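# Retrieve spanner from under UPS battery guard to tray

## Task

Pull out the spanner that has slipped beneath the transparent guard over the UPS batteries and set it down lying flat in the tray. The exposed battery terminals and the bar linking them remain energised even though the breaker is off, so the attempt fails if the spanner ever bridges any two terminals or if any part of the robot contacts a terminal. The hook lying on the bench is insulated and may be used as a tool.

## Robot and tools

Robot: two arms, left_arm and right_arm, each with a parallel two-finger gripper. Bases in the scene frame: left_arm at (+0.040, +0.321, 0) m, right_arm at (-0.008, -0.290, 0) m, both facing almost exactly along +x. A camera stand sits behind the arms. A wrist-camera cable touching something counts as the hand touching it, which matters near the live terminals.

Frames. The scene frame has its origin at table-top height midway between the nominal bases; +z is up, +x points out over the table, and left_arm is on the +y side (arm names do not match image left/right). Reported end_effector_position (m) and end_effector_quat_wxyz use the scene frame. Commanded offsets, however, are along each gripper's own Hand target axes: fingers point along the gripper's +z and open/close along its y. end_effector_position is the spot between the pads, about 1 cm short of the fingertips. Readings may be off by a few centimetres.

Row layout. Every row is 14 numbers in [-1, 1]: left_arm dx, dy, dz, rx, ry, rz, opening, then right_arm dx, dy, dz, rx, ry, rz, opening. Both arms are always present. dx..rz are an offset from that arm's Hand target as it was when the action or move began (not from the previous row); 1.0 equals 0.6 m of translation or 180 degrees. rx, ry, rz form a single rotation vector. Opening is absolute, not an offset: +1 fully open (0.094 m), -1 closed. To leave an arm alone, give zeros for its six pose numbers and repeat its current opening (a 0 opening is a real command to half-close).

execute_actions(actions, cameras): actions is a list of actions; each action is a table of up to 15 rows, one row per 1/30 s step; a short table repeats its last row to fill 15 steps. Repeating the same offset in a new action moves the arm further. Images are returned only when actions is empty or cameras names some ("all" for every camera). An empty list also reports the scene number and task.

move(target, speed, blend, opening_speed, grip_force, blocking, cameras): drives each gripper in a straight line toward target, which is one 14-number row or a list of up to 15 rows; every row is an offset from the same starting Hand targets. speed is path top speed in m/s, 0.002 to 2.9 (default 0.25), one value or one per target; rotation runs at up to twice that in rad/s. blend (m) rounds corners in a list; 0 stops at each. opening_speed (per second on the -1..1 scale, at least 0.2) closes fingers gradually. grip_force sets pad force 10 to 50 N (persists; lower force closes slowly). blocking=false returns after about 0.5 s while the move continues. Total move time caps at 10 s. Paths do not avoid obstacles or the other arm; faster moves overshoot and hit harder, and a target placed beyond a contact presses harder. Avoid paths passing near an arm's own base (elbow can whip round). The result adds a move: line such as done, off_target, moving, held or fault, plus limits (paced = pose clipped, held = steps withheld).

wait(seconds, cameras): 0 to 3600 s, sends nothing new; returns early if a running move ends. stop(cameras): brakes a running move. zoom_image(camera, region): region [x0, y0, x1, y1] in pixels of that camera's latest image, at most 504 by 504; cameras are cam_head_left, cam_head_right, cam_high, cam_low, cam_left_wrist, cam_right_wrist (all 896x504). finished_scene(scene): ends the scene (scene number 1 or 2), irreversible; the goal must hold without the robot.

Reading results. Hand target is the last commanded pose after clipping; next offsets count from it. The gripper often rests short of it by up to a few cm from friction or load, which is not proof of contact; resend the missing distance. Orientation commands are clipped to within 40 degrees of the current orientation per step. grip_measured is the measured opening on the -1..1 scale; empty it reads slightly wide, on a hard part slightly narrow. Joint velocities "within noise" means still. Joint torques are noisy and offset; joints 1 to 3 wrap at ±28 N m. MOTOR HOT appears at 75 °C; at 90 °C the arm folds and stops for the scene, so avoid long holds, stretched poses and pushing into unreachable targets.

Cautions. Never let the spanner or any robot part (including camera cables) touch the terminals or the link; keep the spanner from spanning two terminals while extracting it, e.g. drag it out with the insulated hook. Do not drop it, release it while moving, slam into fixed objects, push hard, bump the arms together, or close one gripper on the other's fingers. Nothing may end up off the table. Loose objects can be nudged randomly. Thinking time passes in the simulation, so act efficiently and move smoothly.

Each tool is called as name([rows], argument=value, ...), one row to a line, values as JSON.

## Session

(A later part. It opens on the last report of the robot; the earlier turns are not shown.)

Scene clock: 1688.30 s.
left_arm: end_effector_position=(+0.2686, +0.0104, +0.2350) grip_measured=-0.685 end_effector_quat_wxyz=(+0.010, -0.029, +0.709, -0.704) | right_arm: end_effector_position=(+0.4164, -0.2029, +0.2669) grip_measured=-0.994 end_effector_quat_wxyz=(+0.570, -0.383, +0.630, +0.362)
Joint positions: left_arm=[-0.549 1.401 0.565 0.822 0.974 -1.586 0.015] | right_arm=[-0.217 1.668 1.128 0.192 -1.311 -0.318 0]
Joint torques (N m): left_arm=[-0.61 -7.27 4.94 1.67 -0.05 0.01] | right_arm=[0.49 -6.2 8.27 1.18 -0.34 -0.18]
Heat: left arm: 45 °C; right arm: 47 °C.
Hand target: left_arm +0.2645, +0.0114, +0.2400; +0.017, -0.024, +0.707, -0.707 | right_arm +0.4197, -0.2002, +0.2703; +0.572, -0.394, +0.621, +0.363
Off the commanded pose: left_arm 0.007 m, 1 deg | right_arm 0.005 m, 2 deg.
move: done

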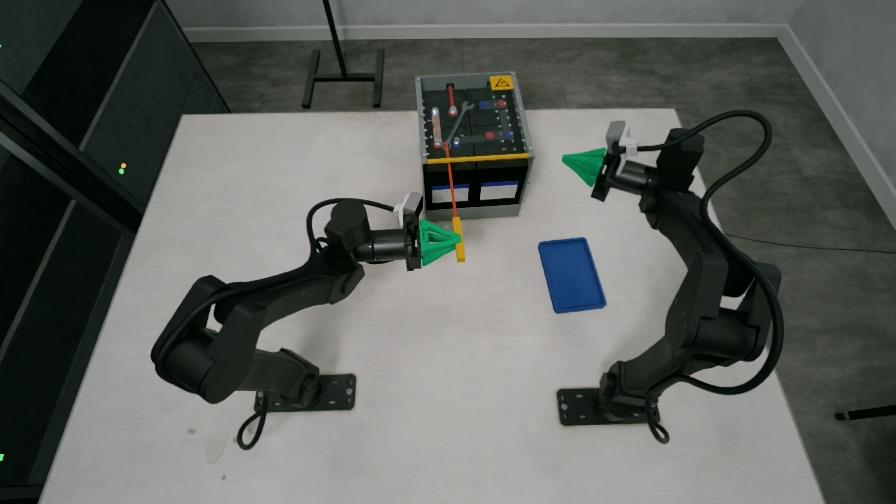

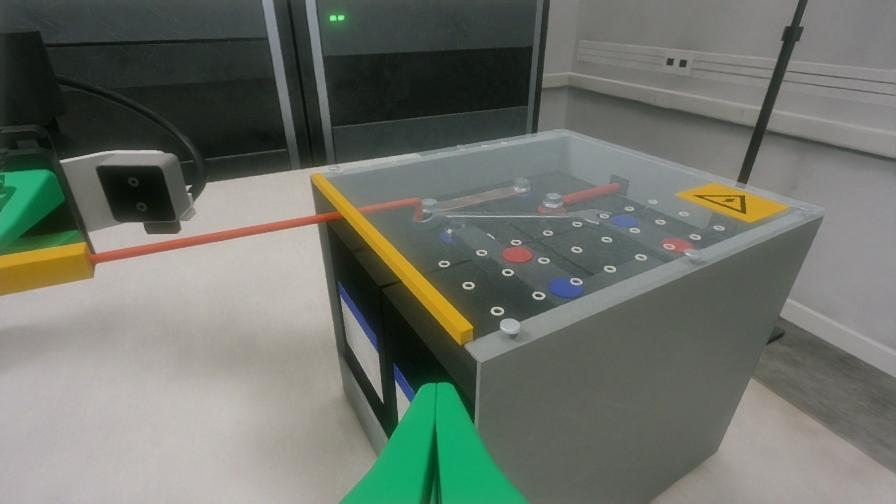

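move(target=[0.0134, 0.0035, -0.0083, 0, 0, -0.0032, -1, 0, 0, 0, 0, 0, 0, -1], speed=0.04, cameras=["cam_head_left", "cam_right_wrist"])

zoom_image(camera="cam_right_wrist", region=[390, 170, 480, 240])

zoom_image(camera="cam_head_left", region=[420, 80, 500, 160])

Scene clock: 1711.27 s.
left_arm: end_effector_position=(+0.2609, +0.0154, +0.2332) grip_measured=-0.685 end_effector_quat_wxyz=(+0.008, -0.033, +0.709, -0.704) | right_arm: end_effector_position=(+0.4164, -0.2029, +0.2669) grip_measured=-0.994 end_effector_quat_wxyz=(+0.570, -0.383, +0.630, +0.362)
Joint positions: left_arm=[-0.549 1.364 0.529 0.82 0.972 -1.594 0.015] | right_arm=[-0.217 1.668 1.128 0.192 -1.311 -0.318 0]
Joint torques (N m): left_arm=[-0.76 -6.91 4.9 1.68 -0.05 -0.01] | right_arm=[0.64 -6.39 8.31 1.19 -0.33 -0.14]
Heat: left arm: 46 °C; right arm: 47 °C.
Hand target: left_arm +0.2562, +0.0159, +0.2380; +0.013, -0.028, +0.707, -0.707 | right_arm +0.4197, -0.2002, +0.2703; +0.572, -0.394, +0.621, +0.363
Off the commanded pose: left_arm 0.007 m, 1 deg | right_arm 0.005 m, 2 deg.
move: done

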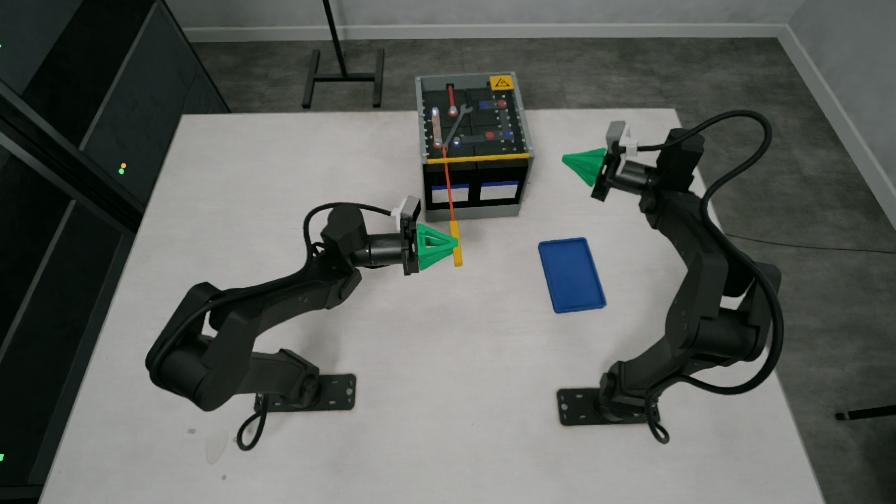

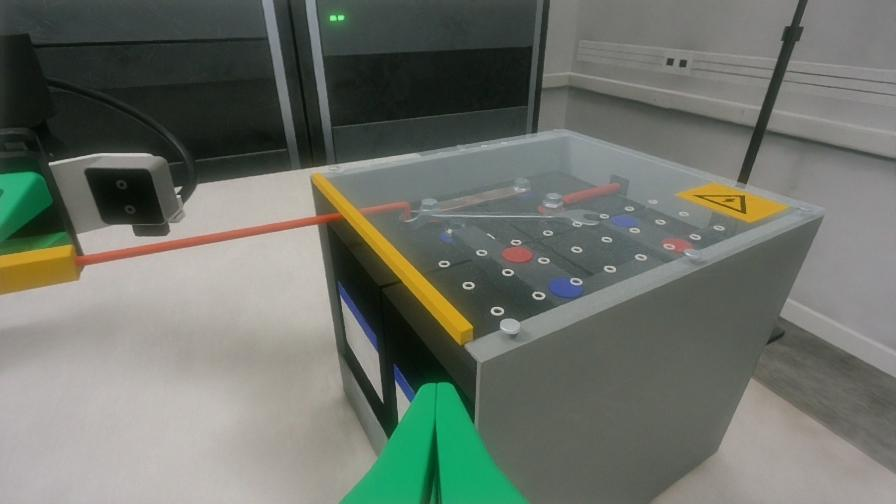

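Scaled by 5.600 from the camera's image (finer frame: 1280x720).

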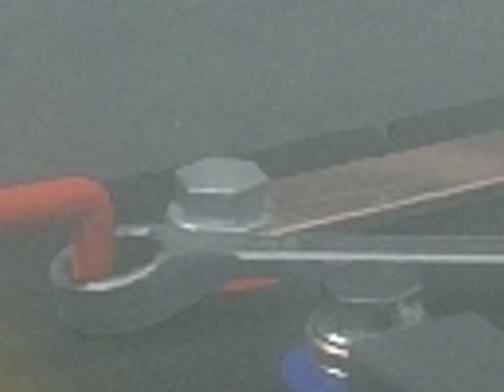

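Scaled by 6.300 from the camera's image (finer frame: 1280x720).

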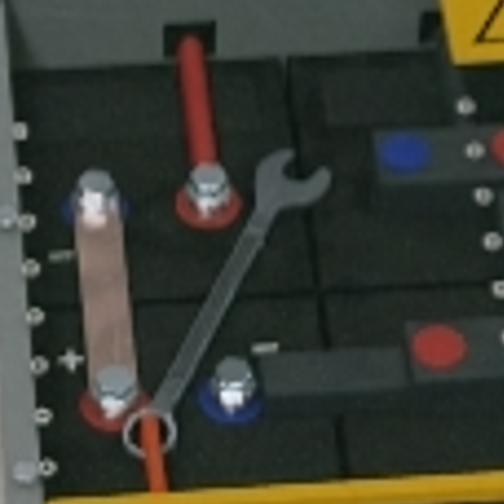

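move(target=[0.0149, 0.0012, -0.0076, 0, 0, -0.0005, -1, 0, 0, 0, 0, 0, 0, -1], speed=0.04, cameras=["cam_head_left", "cam_right_wrist"])

zoom_image(camera="cam_right_wrist", region=[370, 170, 460, 240])

zoom_image(camera="cam_head_left", region=[420, 80, 500, 160])

Scene clock: 1882.70 s.
left_arm: end_effector_position=(+0.2508, +0.0189, +0.2335) grip_measured=-0.685 end_effector_quat_wxyz=(+0.006, -0.032, +0.709, -0.705) | right_arm: end_effector_position=(+0.4164, -0.2029, +0.2669) grip_measured=-0.994 end_effector_quat_wxyz=(+0.570, -0.383, +0.630, +0.362)
Joint positions: left_arm=[-0.557 1.317 0.496 0.809 0.966 -1.597 0.015] | right_arm=[-0.217 1.668 1.128 0.192 -1.311 -0.318 0]
Joint torques (N m): left_arm=[-0.62 -6.41 4.94 1.68 -0.05 0] | right_arm=[0.46 -6.23 8.38 1.17 -0.32 -0.14]
Heat: left arm: 45 °C; right arm: 48 °C.
Hand target: left_arm +0.2469, +0.0199, +0.2376; +0.013, -0.028, +0.707, -0.707 | right_arm +0.4197, -0.2002, +0.2703; +0.572, -0.394, +0.621, +0.363
Off the commanded pose: left_arm 0.006 m, 1 deg | right_arm 0.005 m, 2 deg.
move: done

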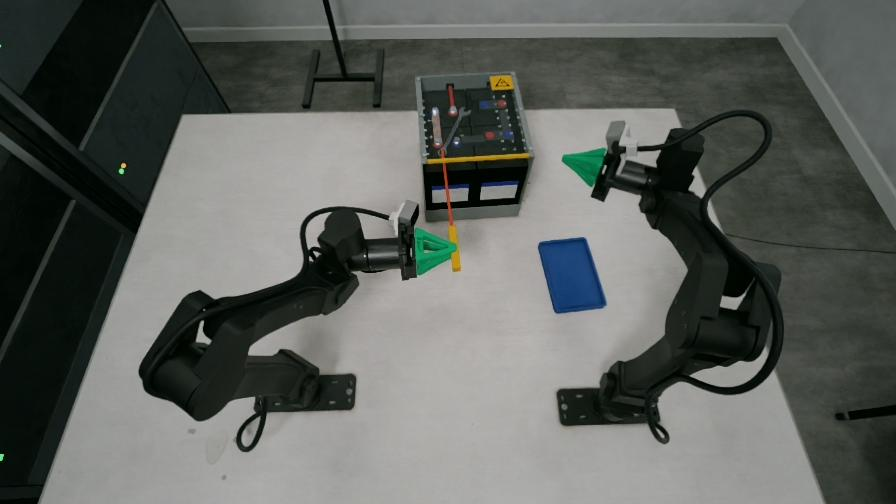

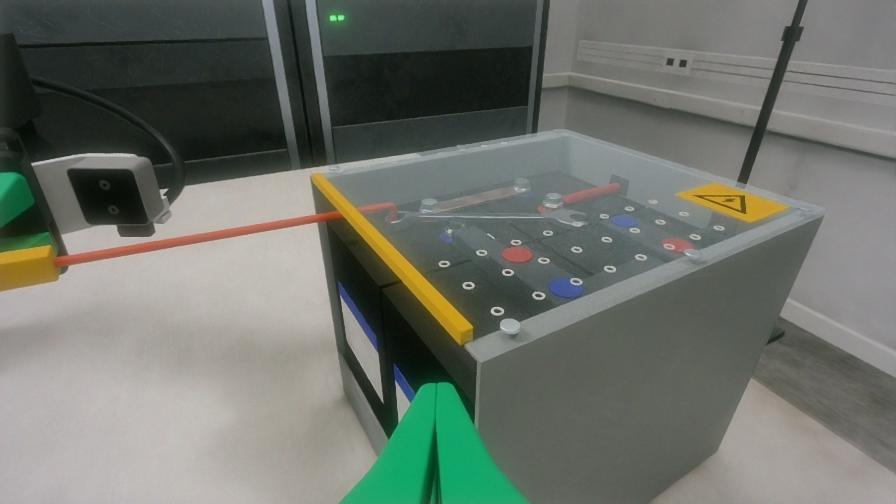

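Scaled by 5.600 from the camera's image (finer frame: 1280x720).

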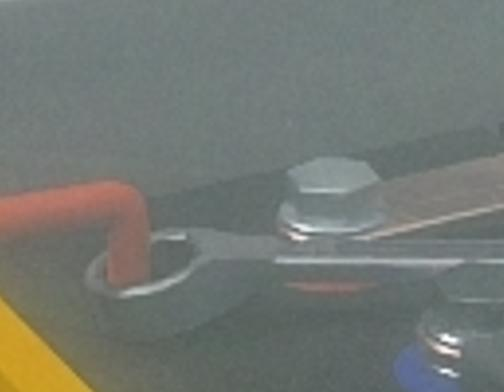

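Scaled by 6.300 from the camera's image (finer frame: 1280x720).

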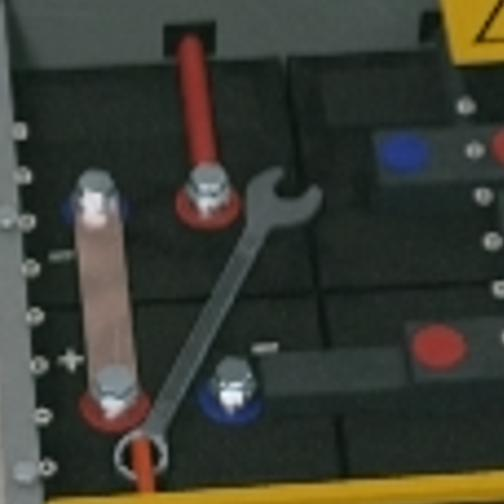

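move(target=[0.0179, 0.0012, -0.0091, 0, 0, -0.0005, -1, 0, 0, 0, 0, 0, 0, -1], speed=0.04, cameras=["cam_head_left", "cam_right_wrist"])

zoom_image(camera="cam_right_wrist", region=[350, 170, 440, 240])

zoom_image(camera="cam_head_left", region=[420, 90, 500, 170])

Scene clock: 1917.93 s.
left_arm: end_effector_position=(+0.2395, +0.0238, +0.2337) grip_measured=-0.685 end_effector_quat_wxyz=(+0.006, -0.032, +0.709, -0.705) | right_arm: end_effector_position=(+0.4164, -0.2029, +0.2669) grip_measured=-0.994 end_effector_quat_wxyz=(+0.570, -0.383, +0.630, +0.362)
Joint positions: left_arm=[-0.565 1.258 0.457 0.79 0.958 -1.599 0.015] | right_arm=[-0.217 1.668 1.128 0.192 -1.311 -0.318 0]
Joint torques (N m): left_arm=[-0.62 -5.81 5.01 1.67 -0.05 0] | right_arm=[0.42 -6.34 8.23 1.19 -0.32 -0.15]
Heat: left arm: 43 °C; right arm: 48 °C.
Hand target: left_arm +0.2358, +0.0248, +0.2370; +0.012, -0.029, +0.707, -0.707 | right_arm +0.4197, -0.2002, +0.2703; +0.572, -0.394, +0.621, +0.363
Off the commanded pose: left_arm 0.005 m, 1 deg | right_arm 0.005 m, 2 deg.
move: done

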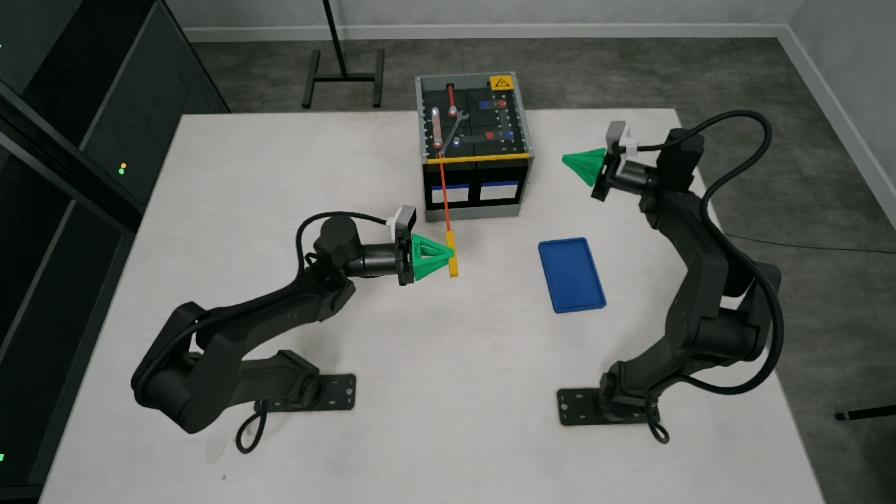

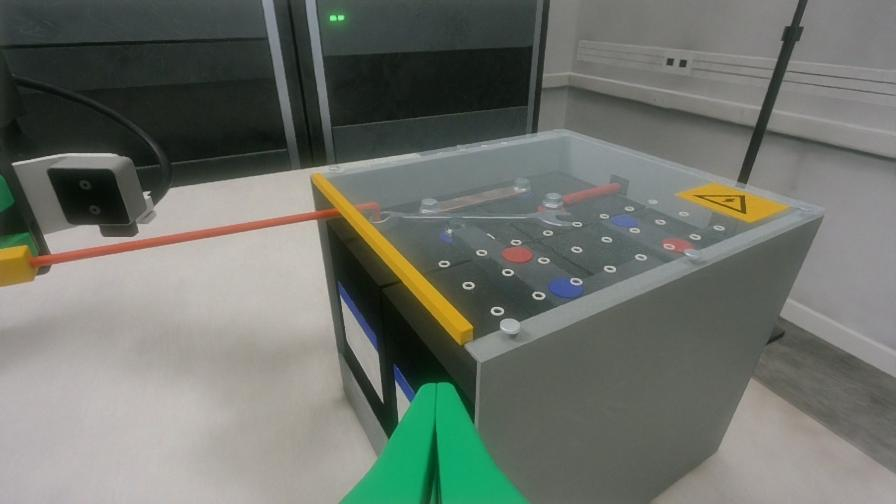

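Scaled by 5.600 from the camera's image (finer frame: 1280x720).

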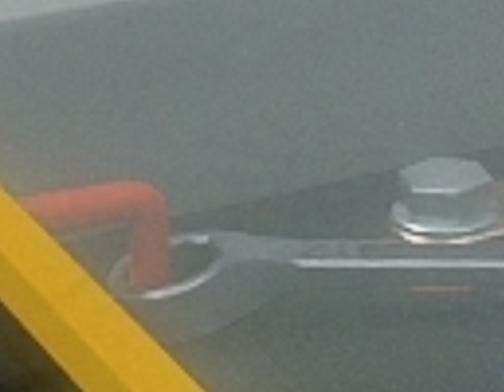

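Scaled by 6.300 from the camera's image (finer frame: 1280x720).

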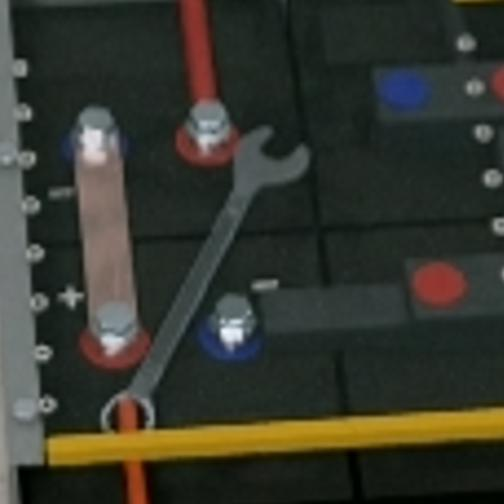

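move(target=[0.0179, 0.0012, -0.0091, 0, 0, -0.0005, -1, 0, 0, 0, 0, 0, 0, -1], speed=0.04, cameras=["cam_head_left", "cam_right_wrist"])

zoom_image(camera="cam_right_wrist", region=[330, 170, 420, 240])

zoom_image(camera="cam_head_left", region=[420, 90, 500, 170])

Scene clock: 1939.40 s.
left_arm: end_effector_position=(+0.2283, +0.0286, +0.2341) grip_measured=-0.685 end_effector_quat_wxyz=(+0.006, -0.033, +0.708, -0.705) | right_arm: end_effector_position=(+0.4164, -0.2029, +0.2669) grip_measured=-0.994 end_effector_quat_wxyz=(+0.570, -0.383, +0.630, +0.362)
Joint positions: left_arm=[-0.574 1.195 0.421 0.765 0.949 -1.601 0.015] | right_arm=[-0.217 1.668 1.128 0.192 -1.311 -0.318 0]
Joint torques (N m): left_arm=[-0.61 -5.22 5.09 1.69 -0.05 0] | right_arm=[0.44 -6.22 8.29 1.13 -0.33 -0.17]
Heat: left arm: 42 °C; right arm: 48 °C.
Hand target: left_arm +0.2249, +0.0296, +0.2367; +0.012, -0.030, +0.707, -0.707 | right_arm +0.4197, -0.2002, +0.2703; +0.572, -0.394, +0.621, +0.363
Off the commanded pose: left_arm 0.004 m, 1 deg | right_arm 0.005 m, 2 deg.
move: done

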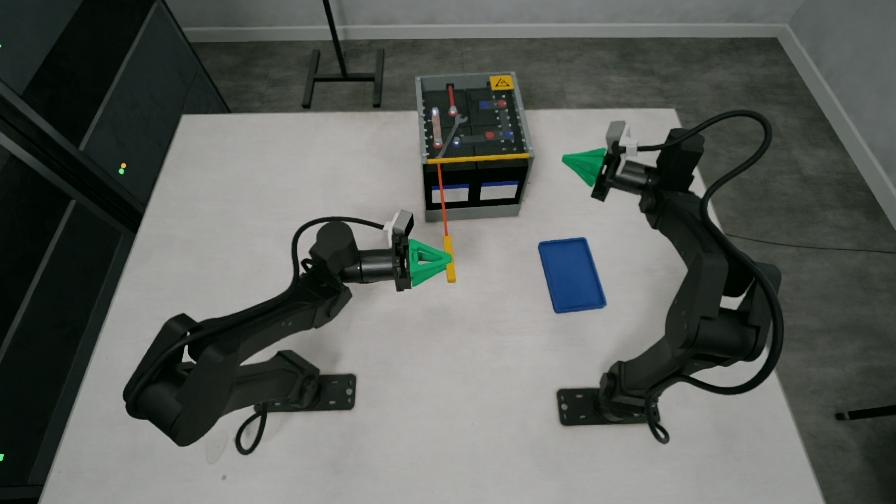

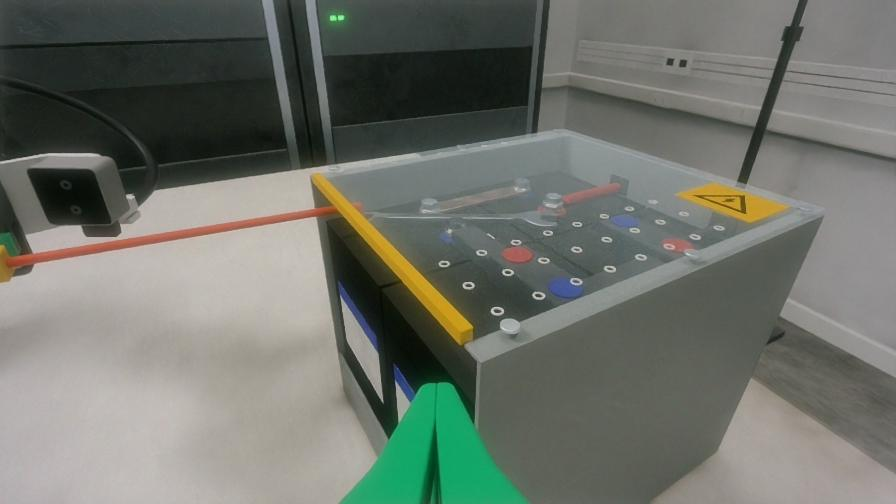

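Scaled by 5.600 from the camera's image (finer frame: 1280x720).

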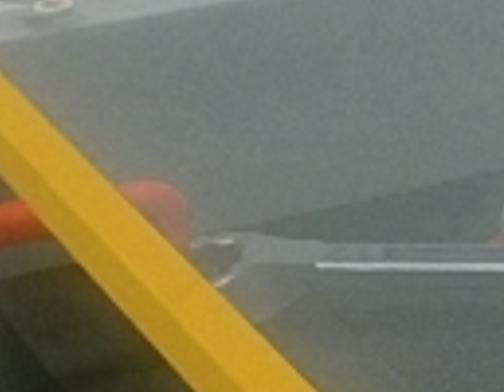

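Scaled by 6.300 from the camera's image (finer frame: 1280x720).

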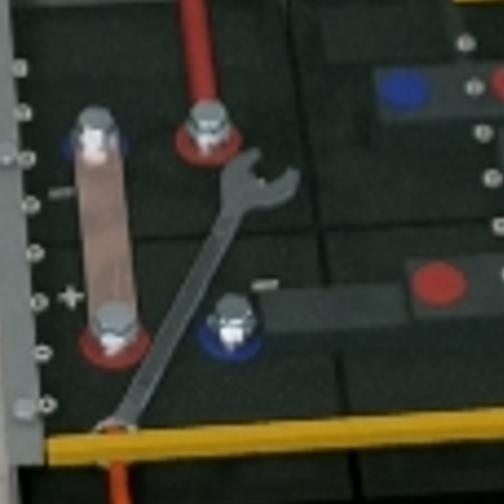

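move(target=[0.0366, 0.0029, 0.0008, 0, 0, 0, -1, 0, 0, 0, 0, 0, 0, -1], speed=0.05, cameras=["cam_head_left", "cam_right_wrist"])

zoom_image(camera="cam_right_wrist", region=[300, 160, 420, 260])

zoom_image(camera="cam_head_left", region=[420, 100, 500, 180])

Scene clock: 2041.67 s.
left_arm: end_effector_position=(+0.2056, +0.0267, +0.2334) grip_measured=-0.685 end_effector_quat_wxyz=(+0.005, -0.032, +0.708, -0.705) | right_arm: end_effector_position=(+0.4164, -0.2029, +0.2669) grip_measured=-0.994 end_effector_quat_wxyz=(+0.570, -0.383, +0.630, +0.362)
Joint positions: left_arm=[-0.644 1.1 0.37 0.721 0.88 -1.602 0.015] | right_arm=[-0.217 1.668 1.128 0.192 -1.311 -0.318 0]
Joint torques (N m): left_arm=[-0.59 -4.33 5.27 1.75 -0.07 0.01] | right_arm=[0.49 -6.27 8.38 1.16 -0.32 -0.15]
Heat: left arm: 42 °C; right arm: 48 °C.
Hand target: left_arm +0.2029, +0.0278, +0.2354; +0.011, -0.030, +0.707, -0.707 | right_arm +0.4197, -0.2002, +0.2703; +0.572, -0.394, +0.621, +0.363
Off the commanded pose: left_arm 0.004 m, 1 deg | right_arm 0.005 m, 2 deg.
move: done

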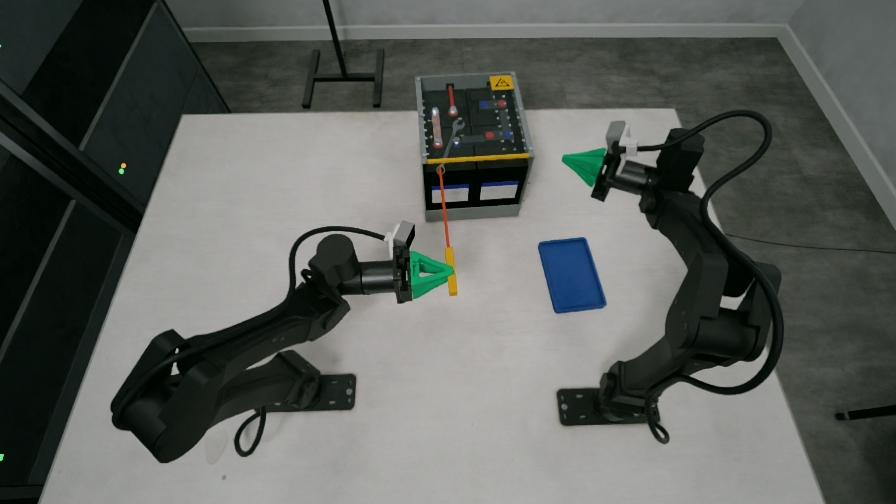

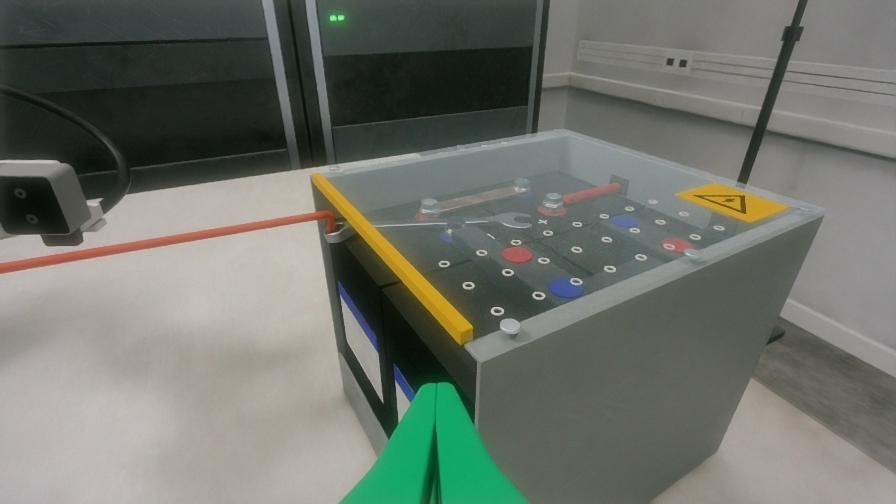

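Scaled by 4.200 from the camera's image (finer frame: 1280x720).

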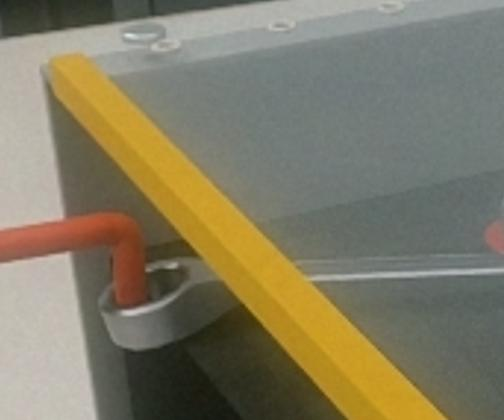

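Scaled by 6.300 from the camera's image (finer frame: 1280x720).

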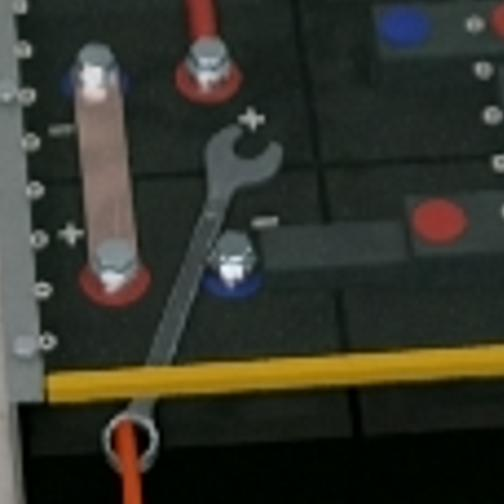

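move(target=[0.03, 0.0021, -0.0041, 0, 0, 0, -1, 0, 0, 0, 0, 0, 0, -1], speed=0.05, cameras=["cam_head_left", "cam_right_wrist"])

zoom_image(camera="cam_right_wrist", region=[280, 160, 400, 260])

zoom_image(camera="cam_head_left", region=[420, 110, 500, 190])

Scene clock: 2109.63 s.
left_arm: end_effector_position=(+0.1873, +0.0280, +0.2326) grip_measured=-0.685 end_effector_quat_wxyz=(+0.005, -0.033, +0.709, -0.704) | right_arm: end_effector_position=(+0.4164, -0.2029, +0.2669) grip_measured=-0.994 end_effector_quat_wxyz=(+0.570, -0.383, +0.630, +0.362)
Joint positions: left_arm=[-0.7 1.007 0.329 0.668 0.823 -1.602 0.015] | right_arm=[-0.217 1.668 1.128 0.192 -1.311 -0.318 0]
Joint torques (N m): left_arm=[-0.59 -3.62 5.46 1.79 -0.05 0.02] | right_arm=[0.43 -6.35 8.27 1.19 -0.35 -0.16]
Heat: left arm: 42 °C; right arm: 48 °C.
Hand target: left_arm +0.1848, +0.0293, +0.2346; +0.011, -0.030, +0.707, -0.707 | right_arm +0.4197, -0.2002, +0.2703; +0.572, -0.394, +0.621, +0.363
Off the commanded pose: left_arm 0.003 m, 1 deg | right_arm 0.005 m, 2 deg.
move: done

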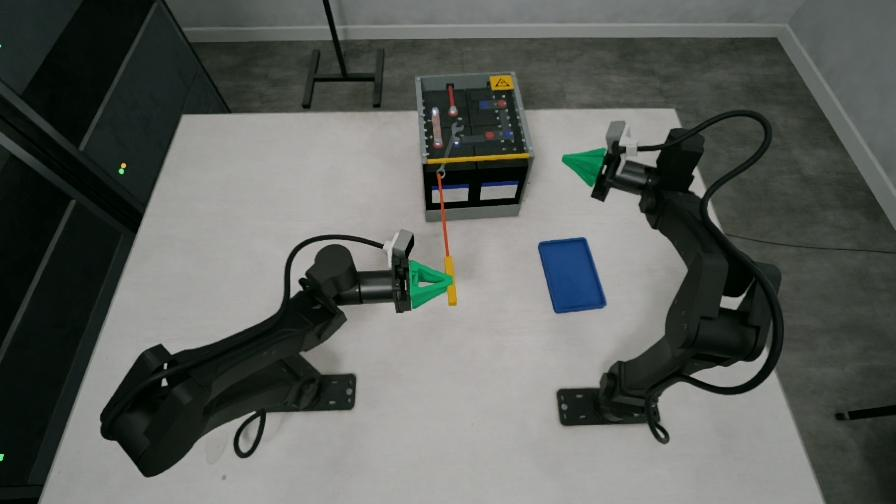

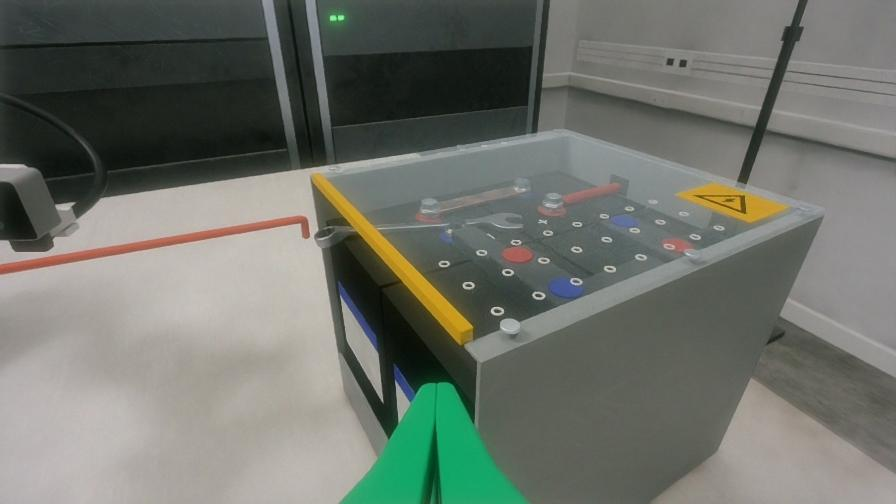

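Scaled by 4.200 from the camera's image (finer frame: 1280x720).

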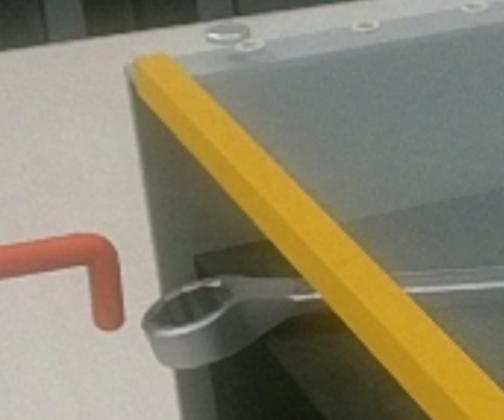

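Scaled by 6.300 from the camera's image (finer frame: 1280x720).

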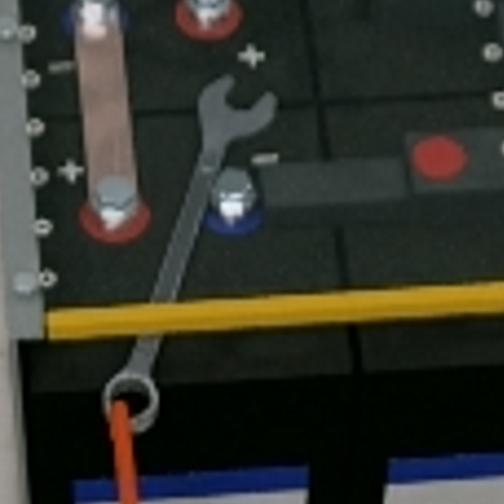

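move([
  [0.0013, -0.05, 0, 0, 0, 0, -1, 0, 0, 0, 0, 0, 0, -1],
  [-0.0214, -0.0506, 0.0063, 0, 0, 0, -1, 0, 0, 0, 0, 0, 0, -1],
], speed=0.08, cameras=["cam_head_left", "cam_right_wrist"])

zoom_image(camera="cam_right_wrist", region=[280, 150, 400, 250])

zoom_image(camera="cam_head_left", region=[420, 110, 500, 190])

Scene clock: 2164.57 s.
left_arm: end_effector_position=(+0.1963, +0.0280, +0.2472) grip_measured=-0.685 end_effector_quat_wxyz=(-0.004, -0.051, +0.719, -0.694) | right_arm: end_effector_position=(+0.4164, -0.2029, +0.2669) grip_measured=-0.994 end_effector_quat_wxyz=(+0.570, -0.383, +0.630, +0.362)
Joint positions: left_arm=[-0.677 0.986 0.42 0.51 0.835 -1.605 0.015] | right_arm=[-0.217 1.668 1.128 0.192 -1.311 -0.318 0]
Joint torques (N m): left_arm=[0.36 -1.61 9.01 2.09 0.21 0.06] | right_arm=[0.58 -6.32 8.28 1.17 -0.32 -0.13]
Heat: left arm: 45 °C; right arm: 48 °C.
Hand target: left_arm +0.1985, +0.0263, +0.2645; +0.011, -0.030, +0.707, -0.707 | right_arm +0.4197, -0.2002, +0.2703; +0.572, -0.394, +0.621, +0.363
Off the commanded pose: left_arm 0.018 m, 4 deg | right_arm 0.005 m, 2 deg.
move: off_target (left_arm)

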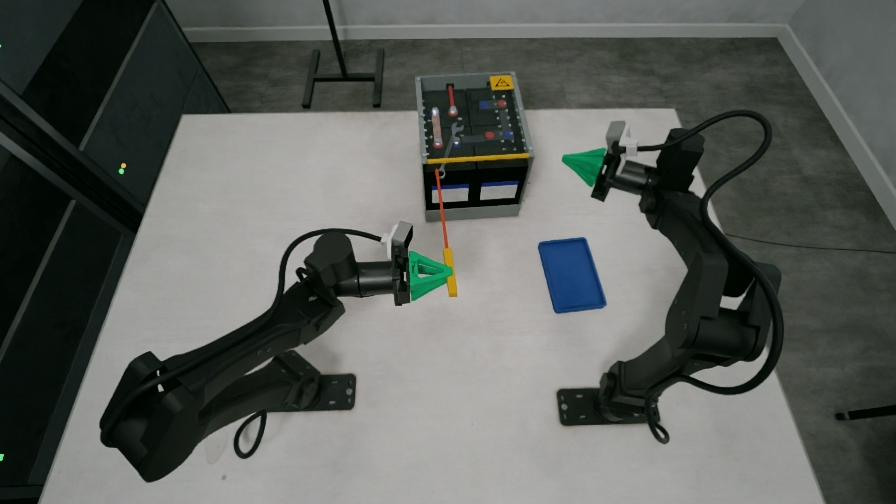

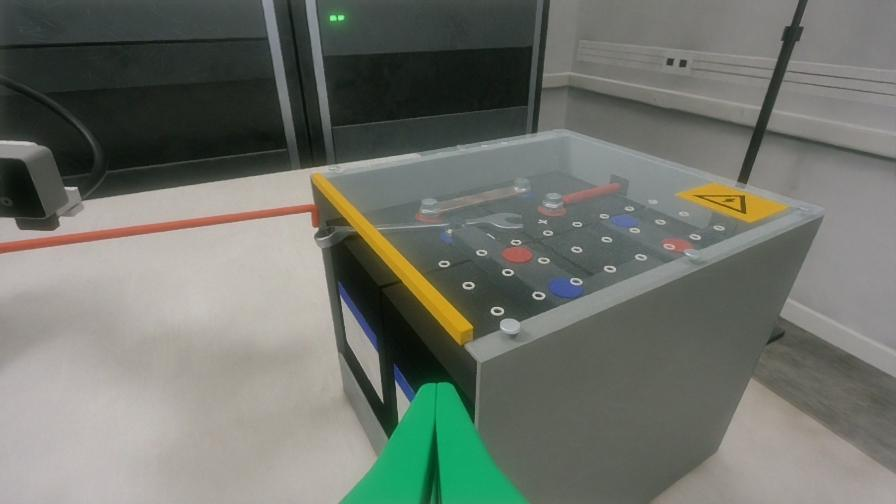

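Scaled by 4.200 from the camera's image (finer frame: 1280x720).

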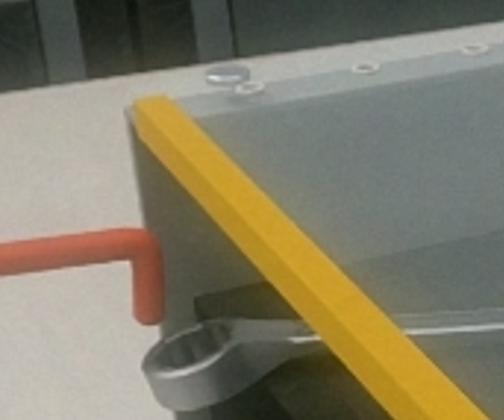

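Scaled by 6.300 from the camera's image (finer frame: 1280x720).

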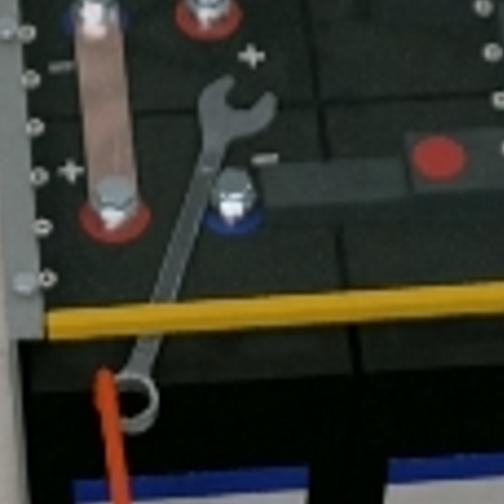

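move(target=[-0.0045, -0.0069, 0.0145, 0, 0, 0, -1, 0, 0, 0, 0, 0, 0, -1], speed=0.06, cameras=["cam_head_left", "cam_right_wrist"])

zoom_image(camera="cam_right_wrist", region=[280, 150, 400, 250])

zoom_image(camera="cam_head_left", region=[420, 110, 500, 190])

Scene clock: 2183.17 s.
left_arm: end_effector_position=(+0.1995, +0.0214, +0.2523) grip_measured=-0.685 end_effector_quat_wxyz=(-0.006, -0.046, +0.718, -0.695) | right_arm: end_effector_position=(+0.4164, -0.2029, +0.2669) grip_measured=-0.994 end_effector_quat_wxyz=(+0.570, -0.383, +0.630, +0.362)
Joint positions: left_arm=[-0.688 1.022 0.453 0.516 0.833 -1.605 0.015] | right_arm=[-0.217 1.668 1.128 0.192 -1.311 -0.318 0]
Joint torques (N m): left_arm=[-0.61 -1.81 8.9 2.09 -0.02 0.05] | right_arm=[0.44 -6.34 8.31 1.17 -0.33 -0.2]
Heat: left arm: 46 °C; right arm: 48 °C.
Hand target: left_arm +0.2019, +0.0177, +0.2688; +0.012, -0.029, +0.707, -0.707 | right_arm +0.4197, -0.2002, +0.2703; +0.572, -0.394, +0.621, +0.363
Off the commanded pose: left_arm 0.017 m, 3 deg | right_arm 0.005 m, 2 deg.
move: off_target (left_arm)

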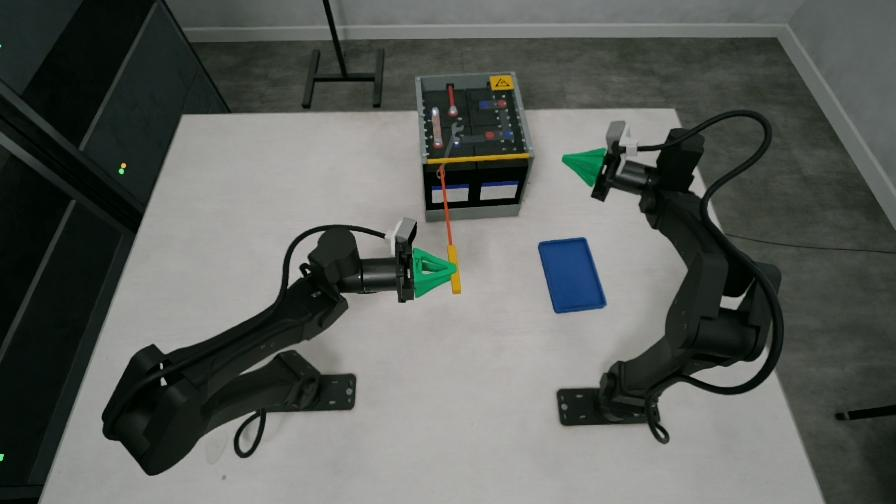

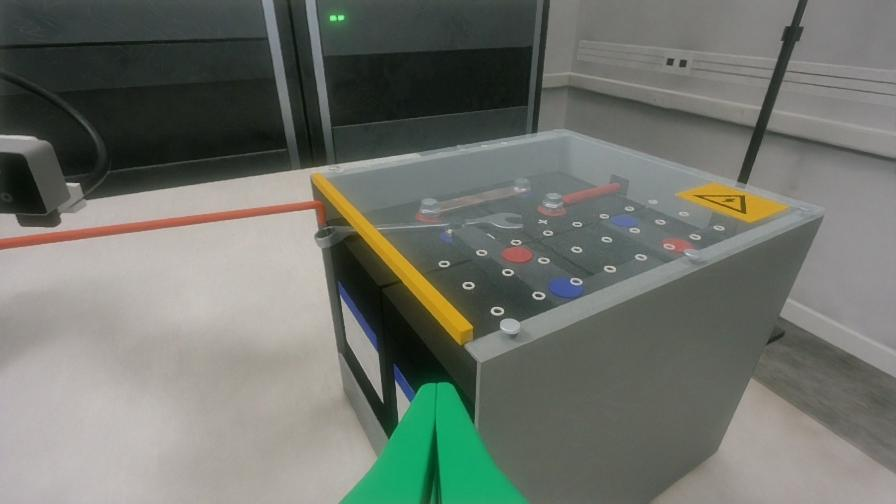

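Scaled by 4.200 from the camera's image (finer frame: 1280x720).

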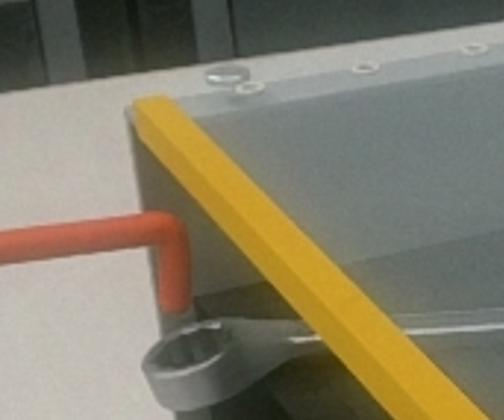

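Scaled by 6.300 from the camera's image (finer frame: 1280x720).

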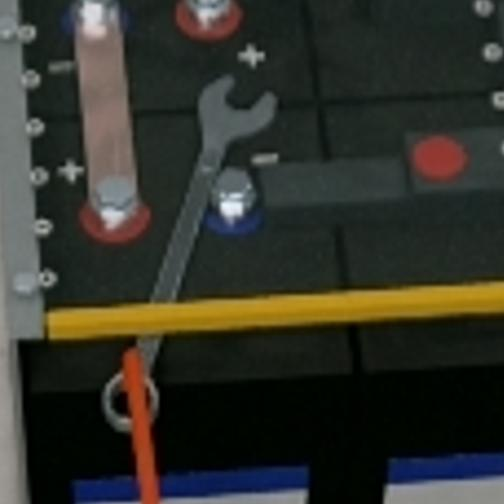

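wait(seconds=0, cameras=["cam_head_left", "cam_right_wrist"])

zoom_image(camera="cam_head_left", region=[420, 110, 500, 190])

zoom_image(camera="cam_right_wrist", region=[280, 150, 400, 250])

Scene clock: 2233.83 s.
left_arm: end_effector_position=(+0.1996, +0.0214, +0.2523) grip_measured=-0.685 end_effector_quat_wxyz=(-0.006, -0.047, +0.718, -0.695) | right_arm: end_effector_position=(+0.4164, -0.2029, +0.2669) grip_measured=-0.994 end_effector_quat_wxyz=(+0.570, -0.383, +0.630, +0.362)
Joint positions: left_arm=[-0.688 1.022 0.453 0.516 0.833 -1.605 0.015] | right_arm=[-0.217 1.668 1.128 0.192 -1.311 -0.318 0]
Joint torques (N m): left_arm=[-0.62 -1.83 8.91 2.09 -0.02 0.04] | right_arm=[0.53 -6.34 8.46 1.17 -0.29 -0.17]
Heat: left arm: 45 °C; right arm: 48 °C.
Hand target: left_arm +0.2019, +0.0177, +0.2688; +0.012, -0.029, +0.707, -0.707 | right_arm +0.4197, -0.2002, +0.2703; +0.572, -0.394, +0.621, +0.363
Tool commands: left_gripper/opening=-1.0 right_gripper/opening=-1.0
Off the commanded pose: left_arm 0.017 m, 3 deg | right_arm 0.005 m, 2 deg.

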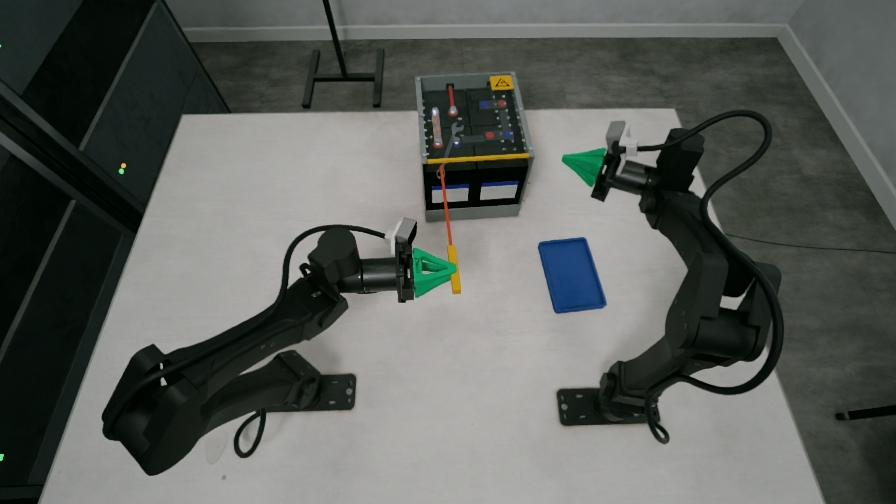

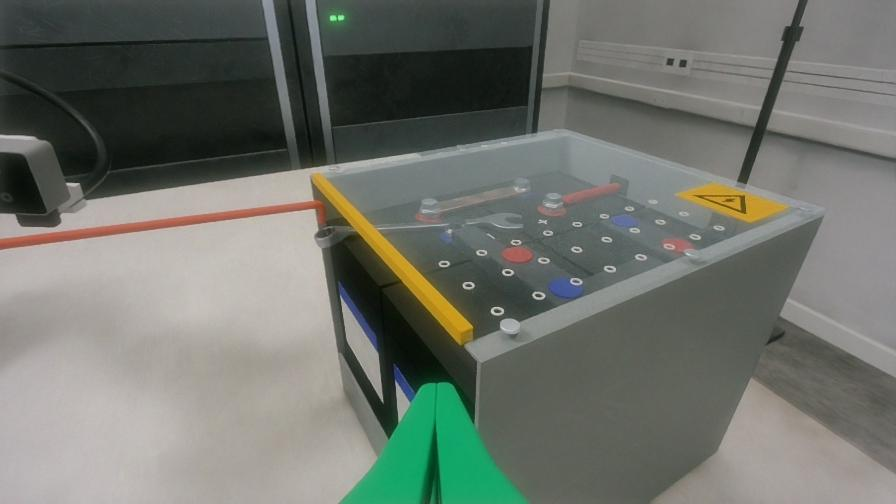

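Scaled by 6.300 from the camera's image (finer frame: 1280x720).

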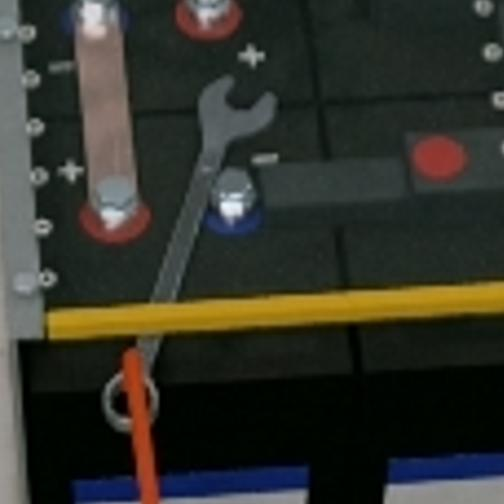

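Scaled by 4.200 from the camera's image (finer frame: 1280x720).

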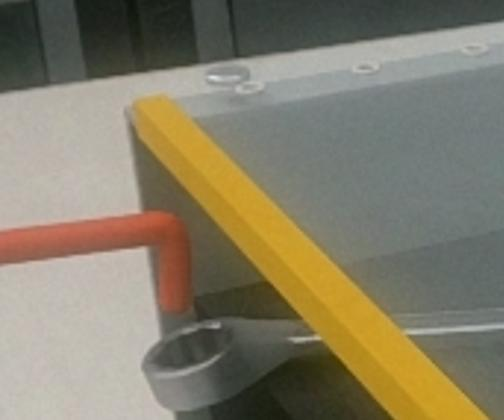

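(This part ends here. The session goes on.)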